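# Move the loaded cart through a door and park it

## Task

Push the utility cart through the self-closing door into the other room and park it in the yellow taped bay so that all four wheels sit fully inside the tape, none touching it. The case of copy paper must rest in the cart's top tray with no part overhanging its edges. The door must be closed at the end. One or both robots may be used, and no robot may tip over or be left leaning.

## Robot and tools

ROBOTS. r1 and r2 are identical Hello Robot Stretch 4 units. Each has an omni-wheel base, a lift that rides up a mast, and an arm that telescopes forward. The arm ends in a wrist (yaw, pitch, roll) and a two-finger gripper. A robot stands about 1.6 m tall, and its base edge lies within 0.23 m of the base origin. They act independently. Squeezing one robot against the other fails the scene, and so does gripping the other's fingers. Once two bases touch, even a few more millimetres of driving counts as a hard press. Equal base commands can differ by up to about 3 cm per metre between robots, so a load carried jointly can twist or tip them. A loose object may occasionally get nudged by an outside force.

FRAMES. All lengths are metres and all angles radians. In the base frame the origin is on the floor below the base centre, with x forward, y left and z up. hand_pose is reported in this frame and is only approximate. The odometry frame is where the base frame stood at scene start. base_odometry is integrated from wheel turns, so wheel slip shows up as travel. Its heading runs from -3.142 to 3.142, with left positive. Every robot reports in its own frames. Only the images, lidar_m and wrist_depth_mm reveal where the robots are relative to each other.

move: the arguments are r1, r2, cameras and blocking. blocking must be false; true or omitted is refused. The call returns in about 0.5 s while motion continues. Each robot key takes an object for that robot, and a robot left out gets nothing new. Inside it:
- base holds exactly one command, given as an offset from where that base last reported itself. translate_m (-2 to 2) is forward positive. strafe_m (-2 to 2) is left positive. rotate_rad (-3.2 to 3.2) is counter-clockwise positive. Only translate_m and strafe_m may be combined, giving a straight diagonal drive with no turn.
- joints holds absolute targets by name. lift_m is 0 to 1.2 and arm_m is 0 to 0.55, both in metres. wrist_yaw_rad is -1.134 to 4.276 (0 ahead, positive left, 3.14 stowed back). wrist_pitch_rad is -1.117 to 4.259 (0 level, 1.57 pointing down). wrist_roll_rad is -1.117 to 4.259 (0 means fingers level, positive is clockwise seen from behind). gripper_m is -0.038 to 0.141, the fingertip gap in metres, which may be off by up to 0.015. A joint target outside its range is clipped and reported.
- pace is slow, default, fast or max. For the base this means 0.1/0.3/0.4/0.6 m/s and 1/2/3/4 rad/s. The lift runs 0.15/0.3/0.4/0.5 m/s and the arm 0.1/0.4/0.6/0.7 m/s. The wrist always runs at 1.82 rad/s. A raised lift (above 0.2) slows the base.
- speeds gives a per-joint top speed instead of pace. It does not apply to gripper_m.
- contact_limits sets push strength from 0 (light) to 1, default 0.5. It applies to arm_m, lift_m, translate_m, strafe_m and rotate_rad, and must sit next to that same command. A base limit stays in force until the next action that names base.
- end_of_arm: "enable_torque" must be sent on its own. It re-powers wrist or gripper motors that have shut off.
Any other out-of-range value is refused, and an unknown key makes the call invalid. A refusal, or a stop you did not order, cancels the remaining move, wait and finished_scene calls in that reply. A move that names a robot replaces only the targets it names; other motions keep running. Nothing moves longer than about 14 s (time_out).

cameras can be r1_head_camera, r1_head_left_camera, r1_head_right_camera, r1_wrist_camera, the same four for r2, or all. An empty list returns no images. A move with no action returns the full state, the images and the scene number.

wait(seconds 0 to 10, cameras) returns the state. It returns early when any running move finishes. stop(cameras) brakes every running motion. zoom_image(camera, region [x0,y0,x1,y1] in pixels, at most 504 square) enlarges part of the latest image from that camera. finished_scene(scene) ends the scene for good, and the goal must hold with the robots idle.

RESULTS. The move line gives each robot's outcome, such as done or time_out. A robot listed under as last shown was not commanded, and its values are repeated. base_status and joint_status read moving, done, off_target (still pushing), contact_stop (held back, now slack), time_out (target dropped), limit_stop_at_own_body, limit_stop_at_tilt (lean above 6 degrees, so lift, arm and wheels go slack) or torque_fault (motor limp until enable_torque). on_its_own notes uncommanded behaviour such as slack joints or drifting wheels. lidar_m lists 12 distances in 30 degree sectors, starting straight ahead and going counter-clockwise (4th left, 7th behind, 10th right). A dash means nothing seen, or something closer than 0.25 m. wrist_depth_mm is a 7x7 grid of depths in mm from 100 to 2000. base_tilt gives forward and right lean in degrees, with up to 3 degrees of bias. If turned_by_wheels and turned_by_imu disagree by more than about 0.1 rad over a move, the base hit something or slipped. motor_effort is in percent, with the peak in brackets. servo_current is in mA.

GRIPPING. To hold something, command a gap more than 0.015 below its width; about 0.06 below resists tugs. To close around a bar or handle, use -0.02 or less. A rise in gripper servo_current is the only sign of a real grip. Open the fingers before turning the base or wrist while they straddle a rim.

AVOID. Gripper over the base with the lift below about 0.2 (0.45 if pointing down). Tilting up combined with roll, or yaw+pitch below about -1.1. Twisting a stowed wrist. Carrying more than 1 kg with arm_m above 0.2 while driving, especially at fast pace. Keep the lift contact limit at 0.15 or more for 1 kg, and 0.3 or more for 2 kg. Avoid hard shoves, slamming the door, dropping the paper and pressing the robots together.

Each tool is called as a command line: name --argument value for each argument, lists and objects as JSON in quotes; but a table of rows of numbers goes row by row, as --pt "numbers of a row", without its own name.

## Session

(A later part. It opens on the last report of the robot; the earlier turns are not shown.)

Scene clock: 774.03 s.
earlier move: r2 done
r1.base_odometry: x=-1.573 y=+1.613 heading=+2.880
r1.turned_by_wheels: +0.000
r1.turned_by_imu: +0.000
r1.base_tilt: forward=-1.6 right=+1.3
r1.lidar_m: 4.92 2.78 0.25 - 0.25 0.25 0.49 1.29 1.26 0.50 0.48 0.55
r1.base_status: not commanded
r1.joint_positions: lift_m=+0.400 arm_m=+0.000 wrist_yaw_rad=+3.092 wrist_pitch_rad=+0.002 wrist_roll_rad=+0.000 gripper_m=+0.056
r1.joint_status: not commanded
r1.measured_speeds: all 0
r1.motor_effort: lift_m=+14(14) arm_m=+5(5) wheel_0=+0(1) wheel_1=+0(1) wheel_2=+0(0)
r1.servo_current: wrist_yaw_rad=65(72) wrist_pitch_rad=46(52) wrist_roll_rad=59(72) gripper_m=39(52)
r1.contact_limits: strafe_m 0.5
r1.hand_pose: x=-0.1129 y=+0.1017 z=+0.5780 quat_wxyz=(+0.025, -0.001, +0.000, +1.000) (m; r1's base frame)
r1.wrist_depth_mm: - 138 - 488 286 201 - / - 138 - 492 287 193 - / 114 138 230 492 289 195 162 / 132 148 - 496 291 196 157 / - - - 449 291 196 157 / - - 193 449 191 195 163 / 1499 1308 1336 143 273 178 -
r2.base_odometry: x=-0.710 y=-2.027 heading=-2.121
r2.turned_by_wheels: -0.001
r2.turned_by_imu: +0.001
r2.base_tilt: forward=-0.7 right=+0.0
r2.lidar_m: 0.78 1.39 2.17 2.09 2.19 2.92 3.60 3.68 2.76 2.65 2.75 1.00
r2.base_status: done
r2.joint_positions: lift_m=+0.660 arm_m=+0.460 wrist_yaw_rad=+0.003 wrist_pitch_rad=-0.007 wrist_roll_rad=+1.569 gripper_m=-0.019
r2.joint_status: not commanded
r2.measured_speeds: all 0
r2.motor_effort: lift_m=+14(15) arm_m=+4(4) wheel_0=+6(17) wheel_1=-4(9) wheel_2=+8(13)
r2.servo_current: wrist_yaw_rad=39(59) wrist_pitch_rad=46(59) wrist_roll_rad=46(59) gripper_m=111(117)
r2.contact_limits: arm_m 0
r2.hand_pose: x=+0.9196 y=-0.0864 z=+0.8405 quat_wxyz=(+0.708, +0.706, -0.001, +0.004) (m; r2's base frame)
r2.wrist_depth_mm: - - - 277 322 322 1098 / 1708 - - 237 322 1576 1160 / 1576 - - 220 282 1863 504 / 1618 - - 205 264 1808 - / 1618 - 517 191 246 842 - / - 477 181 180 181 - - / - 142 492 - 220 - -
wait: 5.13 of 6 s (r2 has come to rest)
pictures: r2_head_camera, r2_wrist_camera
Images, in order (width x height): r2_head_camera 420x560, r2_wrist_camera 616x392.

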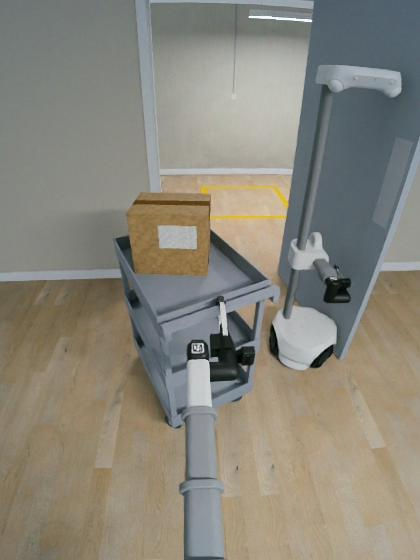

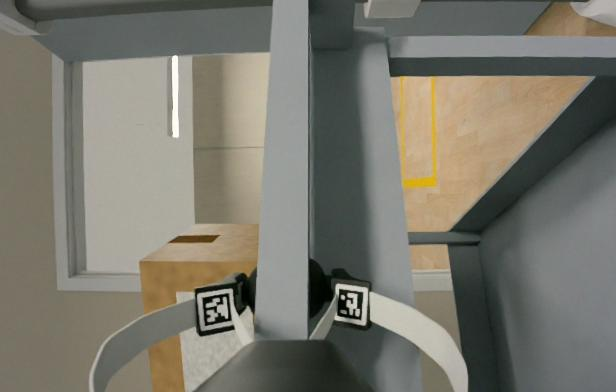

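move --blocking false --r2 '{"base":{"translate_m":-0.6,"strafe_m":-0.22},"pace":"slow"}'

wait --seconds 9

move --blocking false --r2 '{"base":{"translate_m":-0.12,"strafe_m":0.27},"pace":"slow"}'

wait --seconds 5

move --blocking false --r2 '{"base":{"translate_m":0.12},"pace":"slow"}'

wait --seconds 3 --cameras '["r2_head_camera","r2_wrist_camera"]'

Scene clock: 780.53 s.
move: r2 moving
r1: as last shown
r1.lidar_m: 4.92 2.74 0.25 - 0.25 0.25 0.49 1.30 1.28 0.52 0.48 0.55
r1.motor_effort: lift_m=+14(14) arm_m=+5(5) wheel_0=+0(1) wheel_1=+0(0) wheel_2=+0(0)
r1.servo_current: wrist_yaw_rad=39(72) wrist_pitch_rad=39(46) wrist_roll_rad=26(59) gripper_m=39(46)
r1.contact_limits: strafe_m 0.5
r1.wrist_depth_mm: - 138 - 480 286 201 - / - 138 - 484 289 193 - / 113 138 231 488 290 195 163 / 132 149 - 496 293 195 157 / - - - 445 291 195 157 / - - 193 452 191 196 163 / 1464 1336 1308 143 273 178 -
r2.base_odometry: x=-0.708 y=-2.014 heading=-2.121
r2.turned_by_wheels: +0.000
r2.turned_by_imu: +0.001
r2.base_tilt: forward=-0.7 right=+0.0
r2.lidar_m: 0.77 1.36 2.19 2.10 2.22 2.91 3.58 3.66 2.75 2.63 2.71 0.97
r2.base_status: translate_m moving; strafe_m moving
r2.joint_positions: lift_m=+0.660 arm_m=+0.460 wrist_yaw_rad=+0.003 wrist_pitch_rad=-0.007 wrist_roll_rad=+1.569 gripper_m=-0.019
r2.joint_status: not commanded
r2.measured_speeds: translate_m=-0.048 strafe_m=-0.018 rotate_rad=-0.002 lift_m=+0.000 arm_m=+0.000 wrist_yaw_rad=+0.000 wrist_pitch_rad=+0.000 wrist_roll_rad=+0.000
r2.motor_effort: lift_m=+14(14) arm_m=+4(4) wheel_0=-5(5) wheel_1=-8(8) wheel_2=+15(15)
r2.servo_current: wrist_yaw_rad=59(59) wrist_pitch_rad=59(59) wrist_roll_rad=46(52) gripper_m=104(111)
r2.contact_limits: arm_m 0
r2.hand_pose: x=+0.9196 y=-0.0864 z=+0.8405 quat_wxyz=(+0.708, +0.706, -0.001, +0.004) (m; r2's base frame)
r2.wrist_depth_mm: - - - 277 319 320 809 / 1618 - - 237 322 1576 1160 / 1661 - - 219 282 1808 544 / 1618 - - 204 264 1863 - / - - 517 191 245 831 - / - 477 181 179 181 - - / - 143 492 - 220 - -
pictures: none

Scene clock: 787.63 s.
earlier move: r2 done
r1.base_odometry: x=-1.573 y=+1.613 heading=+2.880
r1.turned_by_wheels: +0.000
r1.turned_by_imu: +0.000
r1.base_tilt: forward=-1.6 right=+1.3
r1.lidar_m: 0.85 2.77 0.25 - 0.25 0.25 0.47 1.31 1.28 2.80 0.66 0.55
r1.base_status: not commanded
r1.joint_positions: lift_m=+0.400 arm_m=+0.000 wrist_yaw_rad=+3.092 wrist_pitch_rad=+0.002 wrist_roll_rad=+0.000 gripper_m=+0.056
r1.joint_status: not commanded
r1.measured_speeds: all 0
r1.motor_effort: lift_m=+14(14) arm_m=+5(5) wheel_0=+0(1) wheel_1=+0(0) wheel_2=+0(0)
r1.servo_current: wrist_yaw_rad=46(72) wrist_pitch_rad=46(52) wrist_roll_rad=52(72) gripper_m=39(46)
r1.contact_limits: strafe_m 0.5
r1.hand_pose: x=-0.1129 y=+0.1017 z=+0.5780 quat_wxyz=(+0.025, -0.001, +0.000, +1.000) (m; r1's base frame)
r1.wrist_depth_mm: - 137 - 488 286 202 - / - 138 - 488 289 193 - / 114 138 231 492 290 194 162 / 132 148 - 496 290 195 157 / - - - 449 293 196 157 / - - 195 452 191 195 163 / 1499 1308 1308 143 274 178 -
r2.base_odometry: x=-0.584 y=-1.401 heading=-2.122
r2.turned_by_wheels: -0.001
r2.turned_by_imu: -0.003
r2.base_tilt: forward=-0.6 right=+0.1
r2.lidar_m: 0.81 3.01 2.42 2.32 2.38 3.06 2.95 3.04 2.55 2.43 2.54 0.97
r2.base_status: done
r2.joint_positions: lift_m=+0.660 arm_m=+0.460 wrist_yaw_rad=+0.001 wrist_pitch_rad=-0.007 wrist_roll_rad=+1.569 gripper_m=-0.019
r2.joint_status: not commanded
r2.measured_speeds: all 0
r2.motor_effort: lift_m=+14(14) arm_m=+4(4) wheel_0=-6(11) wheel_1=-5(10) wheel_2=+6(15)
r2.servo_current: wrist_yaw_rad=46(65) wrist_pitch_rad=52(59) wrist_roll_rad=52(59) gripper_m=111(117)
r2.contact_limits: arm_m 0
r2.hand_pose: x=+0.9194 y=-0.0871 z=+0.8405 quat_wxyz=(+0.708, +0.706, -0.002, +0.003) (m; r2's base frame)
r2.wrist_depth_mm: - - 1255 242 314 310 309 / - - - 283 291 1160 1078 / - - - 266 274 1336 - / - - - 252 258 831 - / - - 480 200 243 842 - / - - 179 178 180 778 - / - 508 500 - 220 - -
wait: 7.10 of 9 s (r2 has come to rest)
pictures: none

Scene clock: 788.13 s.
move: r2 moving
r1: as last shown
r1.lidar_m: 0.88 2.76 0.25 - 0.25 0.25 0.46 1.29 1.26 2.79 0.67 0.56
r1.servo_current: wrist_yaw_rad=59(59) wrist_pitch_rad=39(46) wrist_roll_rad=59(59) gripper_m=39(46)
r1.contact_limits: strafe_m 0.5
r1.wrist_depth_mm: - 138 - 484 286 201 - / - 138 - 488 289 193 - / 114 138 231 488 289 194 163 / 132 148 - 496 291 195 157 / - - - 449 291 195 157 / - - 194 452 191 196 163 / 1499 1308 1281 142 274 178 -
r2.base_odometry: x=-0.571 y=-1.402 heading=-2.122
r2.turned_by_wheels: -0.001
r2.turned_by_imu: -0.001
r2.base_tilt: forward=-0.7 right=+0.0
r2.lidar_m: 0.79 2.99 2.39 2.30 2.39 3.03 2.92 3.03 2.56 2.44 2.55 0.95
r2.base_status: translate_m moving; strafe_m moving
r2.joint_positions: lift_m=+0.660 arm_m=+0.460 wrist_yaw_rad=-0.001 wrist_pitch_rad=-0.007 wrist_roll_rad=+1.569 gripper_m=-0.019
r2.joint_status: not commanded
r2.measured_speeds: translate_m=-0.019 strafe_m=+0.045 rotate_rad=-0.002 lift_m=+0.000 arm_m=+0.000 wrist_yaw_rad=-0.002 wrist_pitch_rad=+0.000 wrist_roll_rad=+0.000
r2.motor_effort: lift_m=+14(14) arm_m=+4(4) wheel_0=-12(15) wheel_1=+4(5) wheel_2=+5(8)
r2.servo_current: wrist_yaw_rad=52(52) wrist_pitch_rad=52(52) wrist_roll_rad=46(52) gripper_m=104(111)
r2.contact_limits: arm_m 0
r2.hand_pose: x=+0.9192 y=-0.0877 z=+0.8405 quat_wxyz=(+0.708, +0.706, -0.003, +0.002) (m; r2's base frame)
r2.wrist_depth_mm: - - 1308 240 309 309 306 / - - - 281 285 1255 1098 / - - - 264 272 1336 539 / - - - 250 257 831 - / - - 477 198 243 842 - / - - 180 178 180 778 - / - 512 504 - 220 - -
pictures: none

Scene clock: 791.87 s.
earlier move: r2 done
r1.base_odometry: x=-1.573 y=+1.613 heading=+2.880
r1.turned_by_wheels: +0.000
r1.turned_by_imu: +0.000
r1.base_tilt: forward=-1.6 right=+1.3
r1.lidar_m: 2.15 2.75 0.25 - 0.25 0.25 0.46 1.28 1.26 2.77 0.85 0.67
r1.base_status: not commanded
r1.joint_positions: lift_m=+0.400 arm_m=+0.000 wrist_yaw_rad=+3.092 wrist_pitch_rad=+0.002 wrist_roll_rad=+0.000 gripper_m=+0.056
r1.joint_status: not commanded
r1.measured_speeds: all 0
r1.motor_effort: lift_m=+14(14) arm_m=+5(5) wheel_0=+0(1) wheel_1=+0(0) wheel_2=+0(0)
r1.servo_current: wrist_yaw_rad=52(72) wrist_pitch_rad=52(52) wrist_roll_rad=52(72) gripper_m=39(52)
r1.contact_limits: strafe_m 0.5
r1.hand_pose: x=-0.1129 y=+0.1017 z=+0.5780 quat_wxyz=(+0.025, -0.001, +0.000, +1.000) (m; r1's base frame)
r1.wrist_depth_mm: - 138 - 480 286 202 - / - 138 - 484 287 194 - / 114 138 230 492 290 194 163 / 132 148 - 492 291 195 157 / - - - 442 291 195 157 / - - 193 449 191 195 163 / 1464 1308 1366 142 273 177 -
r2.base_odometry: x=-0.291 y=-1.440 heading=-2.122
r2.turned_by_wheels: +0.001
r2.turned_by_imu: -0.001
r2.base_tilt: forward=-0.7 right=+0.1
r2.lidar_m: 0.86 2.98 2.12 2.04 2.11 2.86 2.83 2.92 2.80 2.70 2.80 0.87
r2.base_status: done
r2.joint_positions: lift_m=+0.660 arm_m=+0.460 wrist_yaw_rad=-0.006 wrist_pitch_rad=-0.008 wrist_roll_rad=+1.569 gripper_m=-0.019
r2.joint_status: not commanded
r2.measured_speeds: all 0
r2.motor_effort: lift_m=+14(14) arm_m=+4(4) wheel_0=-6(18) wheel_1=+3(7) wheel_2=+3(8)
r2.servo_current: wrist_yaw_rad=46(65) wrist_pitch_rad=52(59) wrist_roll_rad=52(59) gripper_m=85(111)
r2.contact_limits: arm_m 0
r2.hand_pose: x=+0.9188 y=-0.0890 z=+0.8407 quat_wxyz=(+0.708, +0.706, -0.005, +0.001) (m; r2's base frame)
r2.wrist_depth_mm: - - - 160 215 1336 - / - - 591 163 218 750 - / - - 462 165 220 798 - / - - 484 168 224 809 - / - - 539 169 228 - - / - - 183 172 172 - - / - - - - 234 1661 508
wait: 3.73 of 5 s (r2 has come to rest)
pictures: none

Scene clock: 792.37 s.
move: r2 moving
r1: as last shown
r1.lidar_m: 2.17 2.79 0.25 - 0.25 0.25 0.48 1.28 1.26 2.78 0.81 0.68
r1.motor_effort: lift_m=+14(14) arm_m=+5(5) wheel_0=+0(0) wheel_1=+0(0) wheel_2=+0(0)
r1.servo_current: wrist_yaw_rad=46(59) wrist_pitch_rad=39(46) wrist_roll_rad=59(65) gripper_m=39(46)
r1.contact_limits: strafe_m 0.5
r1.wrist_depth_mm: - 138 - 484 287 202 - / - 138 - 488 289 193 - / 114 138 231 492 289 194 163 / 132 148 - 500 291 195 156 / - - - 445 293 195 157 / - - 194 449 191 196 163 / 1499 1281 1336 143 274 178 -
r2.base_odometry: x=-0.297 y=-1.450 heading=-2.122
r2.turned_by_wheels: +0.000
r2.turned_by_imu: +0.000
r2.base_tilt: forward=-0.7 right=+0.1
r2.lidar_m: 0.87 2.95 2.16 2.05 2.13 2.86 2.81 2.94 2.83 2.71 2.79 0.88
r2.base_status: translate_m moving
r2.joint_positions: lift_m=+0.660 arm_m=+0.460 wrist_yaw_rad=-0.006 wrist_pitch_rad=-0.008 wrist_roll_rad=+1.569 gripper_m=-0.019
r2.joint_status: not commanded
r2.measured_speeds: translate_m=+0.048 strafe_m=+0.000 rotate_rad=+0.001 lift_m=+0.000 arm_m=+0.000 wrist_yaw_rad=+0.000 wrist_pitch_rad=+0.000 wrist_roll_rad=+0.000
r2.motor_effort: lift_m=+15(15) arm_m=+4(4) wheel_0=+8(8) wheel_1=+7(7) wheel_2=-15(15)
r2.servo_current: wrist_yaw_rad=65(72) wrist_pitch_rad=59(59) wrist_roll_rad=46(52) gripper_m=78(85)
r2.contact_limits: arm_m 0
r2.hand_pose: x=+0.9188 y=-0.0890 z=+0.8407 quat_wxyz=(+0.708, +0.706, -0.005, +0.001) (m; r2's base frame)
r2.wrist_depth_mm: - - - 160 214 1336 - / - - 591 162 217 759 - / - - 466 221 220 788 - / - - 484 224 224 798 - / - - 535 170 228 820 - / - - 180 172 172 - - / - - - - 232 1618 512
pictures: none

Scene clock: 794.37 s.
earlier move: r2 done
r1.base_odometry: x=-1.573 y=+1.613 heading=+2.880
r1.turned_by_wheels: +0.000
r1.turned_by_imu: +0.000
r1.base_tilt: forward=-1.6 right=+1.3
r1.lidar_m: 2.15 2.79 0.25 - 0.25 0.25 0.48 1.29 1.26 2.77 0.69 0.59
r1.base_status: not commanded
r1.joint_positions: lift_m=+0.400 arm_m=+0.000 wrist_yaw_rad=+3.092 wrist_pitch_rad=+0.002 wrist_roll_rad=+0.000 gripper_m=+0.056
r1.joint_status: not commanded
r1.measured_speeds: all 0
r1.motor_effort: lift_m=+14(14) arm_m=+5(5) wheel_0=+0(1) wheel_1=+0(0) wheel_2=+0(0)
r1.servo_current: wrist_yaw_rad=52(65) wrist_pitch_rad=39(52) wrist_roll_rad=52(65) gripper_m=39(52)
r1.contact_limits: strafe_m 0.5
r1.hand_pose: x=-0.1129 y=+0.1017 z=+0.5780 quat_wxyz=(+0.025, -0.001, +0.000, +1.000) (m; r1's base frame)
r1.wrist_depth_mm: - 138 - 484 286 201 - / - 138 - 488 289 193 - / 114 139 231 492 289 194 162 / 132 148 - 496 291 195 157 / - - - 452 291 196 157 / - - 193 449 191 195 163 / 1499 1308 1308 143 274 178 -
r2.base_odometry: x=-0.354 y=-1.542 heading=-2.121
r2.turned_by_wheels: +0.001
r2.turned_by_imu: +0.002
r2.base_tilt: forward=-0.7 right=+0.0
r2.lidar_m: 0.86 2.97 2.15 2.05 2.14 2.89 2.94 3.03 2.86 2.70 2.79 0.85
r2.base_status: done
r2.joint_positions: lift_m=+0.660 arm_m=+0.460 wrist_yaw_rad=+0.000 wrist_pitch_rad=-0.008 wrist_roll_rad=+1.569 gripper_m=-0.019
r2.joint_status: not commanded
r2.measured_speeds: all 0
r2.motor_effort: lift_m=+14(15) arm_m=+4(4) wheel_0=+10(13) wheel_1=+7(8) wheel_2=-3(16)
r2.servo_current: wrist_yaw_rad=46(72) wrist_pitch_rad=52(59) wrist_roll_rad=59(72) gripper_m=72(85)
r2.contact_limits: arm_m 0
r2.hand_pose: x=+0.9193 y=-0.0874 z=+0.8407 quat_wxyz=(+0.708, +0.706, -0.003, +0.003) (m; r2's base frame)
r2.wrist_depth_mm: - - - 208 210 1255 - / - - 569 213 213 788 - / - - 455 217 217 798 - / - - 488 165 223 809 - / - - 544 168 226 - - / - - 181 172 172 - - / - - - - 235 1618 496
wait: 2.00 of 3 s (r2 has come to rest)
pictures: r2_head_camera, r2_wrist_camera
Images, in order (width x height): r2_head_camera 420x560, r2_wrist_camera 616x392.

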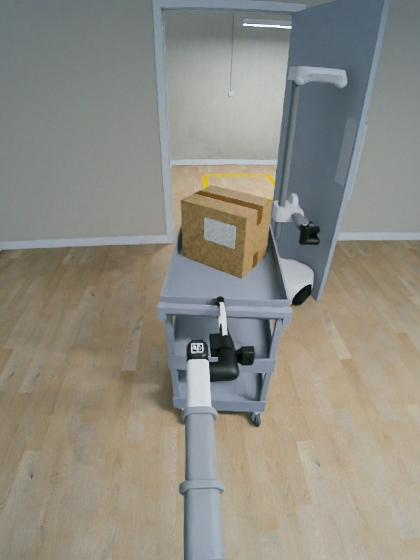

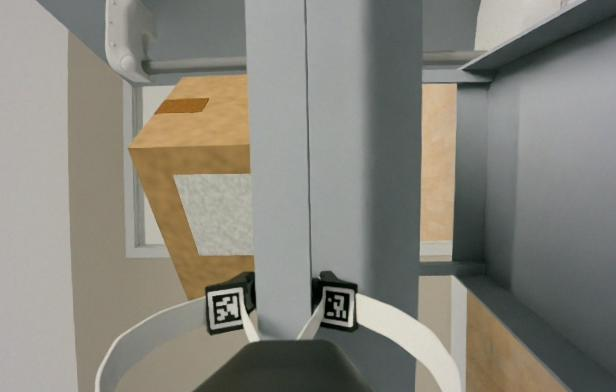

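move --blocking false --r2 '{"base":{"translate_m":0.3,"strafe_m":-0.03},"pace":"slow"}'

wait --seconds 5 --cameras '["r2_head_camera","r1_head_right_camera"]'

Scene clock: 802.83 s.
move: r2 moving
r1: as last shown
r1.lidar_m: 2.17 2.77 0.25 - 0.25 0.25 0.50 1.27 1.28 2.78 0.66 0.57
r1.servo_current: wrist_yaw_rad=39(59) wrist_pitch_rad=46(52) wrist_roll_rad=46(59) gripper_m=39(39)
r1.contact_limits: strafe_m 0.5
r1.wrist_depth_mm: - 137 - 480 286 201 - / - 138 - 492 289 193 - / 114 138 231 492 289 195 163 / 132 148 - 500 291 195 157 / - - - 445 293 196 157 / - - 194 452 191 195 164 / 1464 1308 1336 143 273 178 -
r2.base_odometry: x=-0.361 y=-1.552 heading=-2.119
r2.turned_by_wheels: +0.001
r2.turned_by_imu: +0.002
r2.base_tilt: forward=-0.7 right=+0.1
r2.lidar_m: 0.87 2.97 2.13 2.05 2.14 2.89 2.93 3.04 2.84 2.69 2.80 0.87
r2.base_status: translate_m moving; strafe_m moving
r2.joint_positions: lift_m=+0.660 arm_m=+0.460 wrist_yaw_rad=+0.000 wrist_pitch_rad=-0.008 wrist_roll_rad=+1.569 gripper_m=-0.019
r2.joint_status: not commanded
r2.measured_speeds: translate_m=+0.049 strafe_m=-0.005 rotate_rad=+0.000 lift_m=+0.000 arm_m=+0.000 wrist_yaw_rad=+0.000 wrist_pitch_rad=+0.000 wrist_roll_rad=+0.000
r2.motor_effort: lift_m=+14(14) arm_m=+4(4) wheel_0=+15(15) wheel_1=+9(10) wheel_2=-9(10)
r2.servo_current: wrist_yaw_rad=46(65) wrist_pitch_rad=46(52) wrist_roll_rad=46(52) gripper_m=72(85)
r2.contact_limits: arm_m 0
r2.hand_pose: x=+0.9193 y=-0.0874 z=+0.8407 quat_wxyz=(+0.708, +0.706, -0.003, +0.003) (m; r2's base frame)
r2.wrist_depth_mm: - - - 208 208 1255 - / - - 585 213 213 778 - / - - 449 216 217 798 - / - - 488 220 221 809 - / - - 539 209 225 - - / - - 180 172 172 - - / - - - - 235 1618 496
pictures: none

Scene clock: 806.63 s.
earlier move: r2 done
r1.base_odometry: x=-1.573 y=+1.613 heading=+2.880
r1.turned_by_wheels: +0.000
r1.turned_by_imu: +0.000
r1.base_tilt: forward=-1.6 right=+1.3
r1.lidar_m: 4.91 2.79 0.25 - 0.25 0.25 0.49 1.30 1.29 0.73 0.40 0.52
r1.base_status: not commanded
r1.joint_positions: lift_m=+0.400 arm_m=+0.000 wrist_yaw_rad=+3.092 wrist_pitch_rad=+0.002 wrist_roll_rad=+0.000 gripper_m=+0.056
r1.joint_status: not commanded
r1.measured_speeds: all 0
r1.motor_effort: lift_m=+14(14) arm_m=+5(5) wheel_0=+0(1) wheel_1=+0(0) wheel_2=+0(0)
r1.servo_current: wrist_yaw_rad=46(72) wrist_pitch_rad=39(52) wrist_roll_rad=59(72) gripper_m=39(52)
r1.contact_limits: strafe_m 0.5
r1.hand_pose: x=-0.1129 y=+0.1017 z=+0.5780 quat_wxyz=(+0.025, -0.001, +0.000, +1.000) (m; r1's base frame)
r1.wrist_depth_mm: - 137 - 484 286 201 - / - 138 - 488 287 193 - / 114 138 231 492 291 194 162 / 132 148 - 496 291 195 157 / - - - 449 291 196 156 / - - 193 449 191 195 163 / 1464 1336 1308 143 273 178 -
r2.base_odometry: x=-0.536 y=-1.782 heading=-2.119
r2.turned_by_wheels: +0.000
r2.turned_by_imu: +0.004
r2.base_tilt: forward=-0.8 right=+0.0
r2.lidar_m: 0.82 2.67 2.16 2.08 2.15 2.95 3.24 3.34 2.76 2.68 2.79 0.91
r2.base_status: done
r2.joint_positions: lift_m=+0.660 arm_m=+0.460 wrist_yaw_rad=+0.002 wrist_pitch_rad=-0.008 wrist_roll_rad=+1.569 gripper_m=-0.019
r2.joint_status: not commanded
r2.measured_speeds: all 0
r2.motor_effort: lift_m=+14(15) arm_m=+4(4) wheel_0=+10(16) wheel_1=+8(10) wheel_2=-1(10)
r2.servo_current: wrist_yaw_rad=33(65) wrist_pitch_rad=59(59) wrist_roll_rad=46(59) gripper_m=78(85)
r2.contact_limits: arm_m 0
r2.hand_pose: x=+0.9195 y=-0.0868 z=+0.8407 quat_wxyz=(+0.708, +0.706, -0.002, +0.004) (m; r2's base frame)
r2.wrist_depth_mm: 1863 1078 1060 224 223 1042 960 / - - - 227 224 788 - / - 1808 512 227 226 798 - / - 1983 477 229 227 809 - / - 1863 517 171 228 - - / - - 181 172 181 - - / - - - - 229 - 521
wait: 3.80 of 5 s (r2 has come to rest)
pictures: r1_head_right_camera, r2_head_camera
Images, in order (width x height): r1_head_right_camera 420x672, r2_head_camera 420x560.

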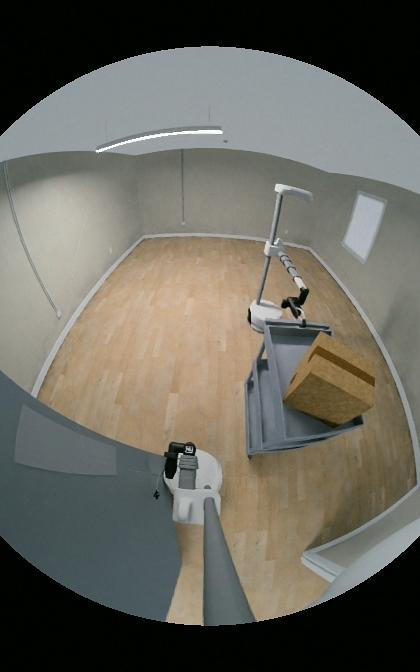

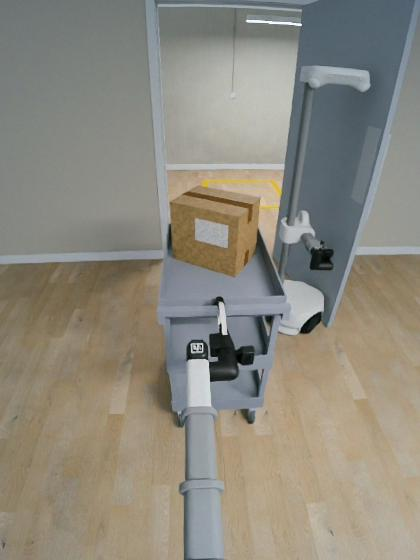

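move --blocking false --r2 '{"base":{"translate_m":0.25,"strafe_m":0.05},"pace":"slow"}'

wait --seconds 5 --cameras '["r2_head_camera","r1_head_right_camera"]'

Scene clock: 812.67 s.
move: r2 moving
r1: as last shown
r1.lidar_m: 4.91 2.77 0.25 - 0.25 0.25 0.50 1.31 1.25 0.65 0.40 0.52
r1.servo_current: wrist_yaw_rad=33(72) wrist_pitch_rad=46(46) wrist_roll_rad=46(52) gripper_m=39(46)
r1.contact_limits: strafe_m 0.5
r1.wrist_depth_mm: - 137 - 484 286 201 - / - 138 - 492 287 193 - / 114 138 231 492 291 194 163 / 132 148 - 496 291 195 157 / - - - 449 291 196 157 / - - 194 452 190 196 163 / 1537 1336 1308 143 274 178 -
r2.base_odometry: x=-0.540 y=-1.794 heading=-2.119
r2.turned_by_wheels: +0.001
r2.turned_by_imu: +0.001
r2.base_tilt: forward=-0.7 right=+0.1
r2.lidar_m: 0.82 2.66 2.17 2.05 2.16 2.95 3.30 3.36 2.78 2.65 2.78 0.89
r2.base_status: translate_m moving; strafe_m moving
r2.joint_positions: lift_m=+0.660 arm_m=+0.460 wrist_yaw_rad=+0.002 wrist_pitch_rad=-0.008 wrist_roll_rad=+1.569 gripper_m=-0.019
r2.joint_status: not commanded
r2.measured_speeds: translate_m=+0.049 strafe_m=+0.010 rotate_rad=+0.000 lift_m=+0.000 arm_m=+0.000 wrist_yaw_rad=+0.000 wrist_pitch_rad=+0.000 wrist_roll_rad=+0.000
r2.motor_effort: lift_m=+14(14) arm_m=+4(4) wheel_0=+7(12) wheel_1=+8(10) wheel_2=-10(10)
r2.servo_current: wrist_yaw_rad=39(59) wrist_pitch_rad=52(59) wrist_roll_rad=52(59) gripper_m=78(85)
r2.contact_limits: arm_m 0
r2.hand_pose: x=+0.9195 y=-0.0868 z=+0.8407 quat_wxyz=(+0.708, +0.706, -0.002, +0.004) (m; r2's base frame)
r2.wrist_depth_mm: 1863 1078 1060 226 225 1078 946 / - - - 227 225 1756 - / - - 517 228 227 809 - / - 1863 473 229 228 798 - / - 1921 525 171 229 759 - / - - 181 172 172 - - / - - - - 229 - 521
pictures: none

Scene clock: 815.97 s.
earlier move: r2 done
r1.base_odometry: x=-1.573 y=+1.613 heading=+2.880
r1.turned_by_wheels: +0.000
r1.turned_by_imu: +0.000
r1.base_tilt: forward=-1.6 right=+1.3
r1.lidar_m: 4.91 2.77 0.25 - 0.25 0.25 0.50 1.31 1.26 0.37 0.39 0.58
r1.base_status: not commanded
r1.joint_positions: lift_m=+0.400 arm_m=+0.000 wrist_yaw_rad=+3.092 wrist_pitch_rad=+0.002 wrist_roll_rad=+0.000 gripper_m=+0.056
r1.joint_status: not commanded
r1.measured_speeds: all 0
r1.motor_effort: lift_m=+14(14) arm_m=+5(5) wheel_0=+1(1) wheel_1=+0(1) wheel_2=+0(0)
r1.servo_current: wrist_yaw_rad=52(72) wrist_pitch_rad=46(52) wrist_roll_rad=26(72) gripper_m=46(46)
r1.contact_limits: strafe_m 0.5
r1.hand_pose: x=-0.1129 y=+0.1017 z=+0.5780 quat_wxyz=(+0.025, -0.001, +0.000, +1.000) (m; r1's base frame)
r1.wrist_depth_mm: - 137 - 484 286 201 - / - 138 - 488 287 193 - / 114 138 231 492 290 195 162 / 132 148 - 496 290 196 156 / - - - 445 291 195 157 / - - 193 452 191 196 164 / 1464 1366 1308 143 274 178 -
r2.base_odometry: x=-0.623 y=-2.021 heading=-2.120
r2.turned_by_wheels: -0.001
r2.turned_by_imu: -0.002
r2.base_tilt: forward=-0.7 right=+0.1
r2.lidar_m: 0.86 2.43 2.12 2.01 2.11 2.86 3.55 3.60 2.85 2.71 2.81 0.88
r2.base_status: done
r2.joint_positions: lift_m=+0.660 arm_m=+0.460 wrist_yaw_rad=-0.003 wrist_pitch_rad=-0.008 wrist_roll_rad=+1.569 gripper_m=-0.019
r2.joint_status: not commanded
r2.measured_speeds: all 0
r2.motor_effort: lift_m=+14(14) arm_m=+4(4) wheel_0=-1(12) wheel_1=+3(10) wheel_2=-9(14)
r2.servo_current: wrist_yaw_rad=52(59) wrist_pitch_rad=52(59) wrist_roll_rad=46(65) gripper_m=72(85)
r2.contact_limits: arm_m 0
r2.hand_pose: x=+0.9190 y=-0.0883 z=+0.8407 quat_wxyz=(+0.708, +0.706, -0.004, +0.002) (m; r2's base frame)
r2.wrist_depth_mm: - - - 229 228 - 1205 / - - - 229 228 1808 - / 1708 - 521 230 229 759 - / 1708 - 473 229 228 809 - / 1708 - 521 172 229 820 - / - - 181 172 173 - - / - - - - 229 - 525
wait: 3.30 of 5 s (r2 has come to rest)
pictures: r1_head_right_camera, r2_head_camera
Images, in order (width x height): r1_head_right_camera 420x672, r2_head_camera 420x560.

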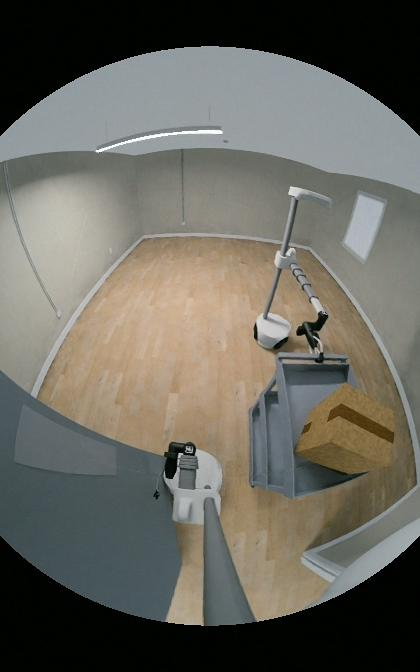

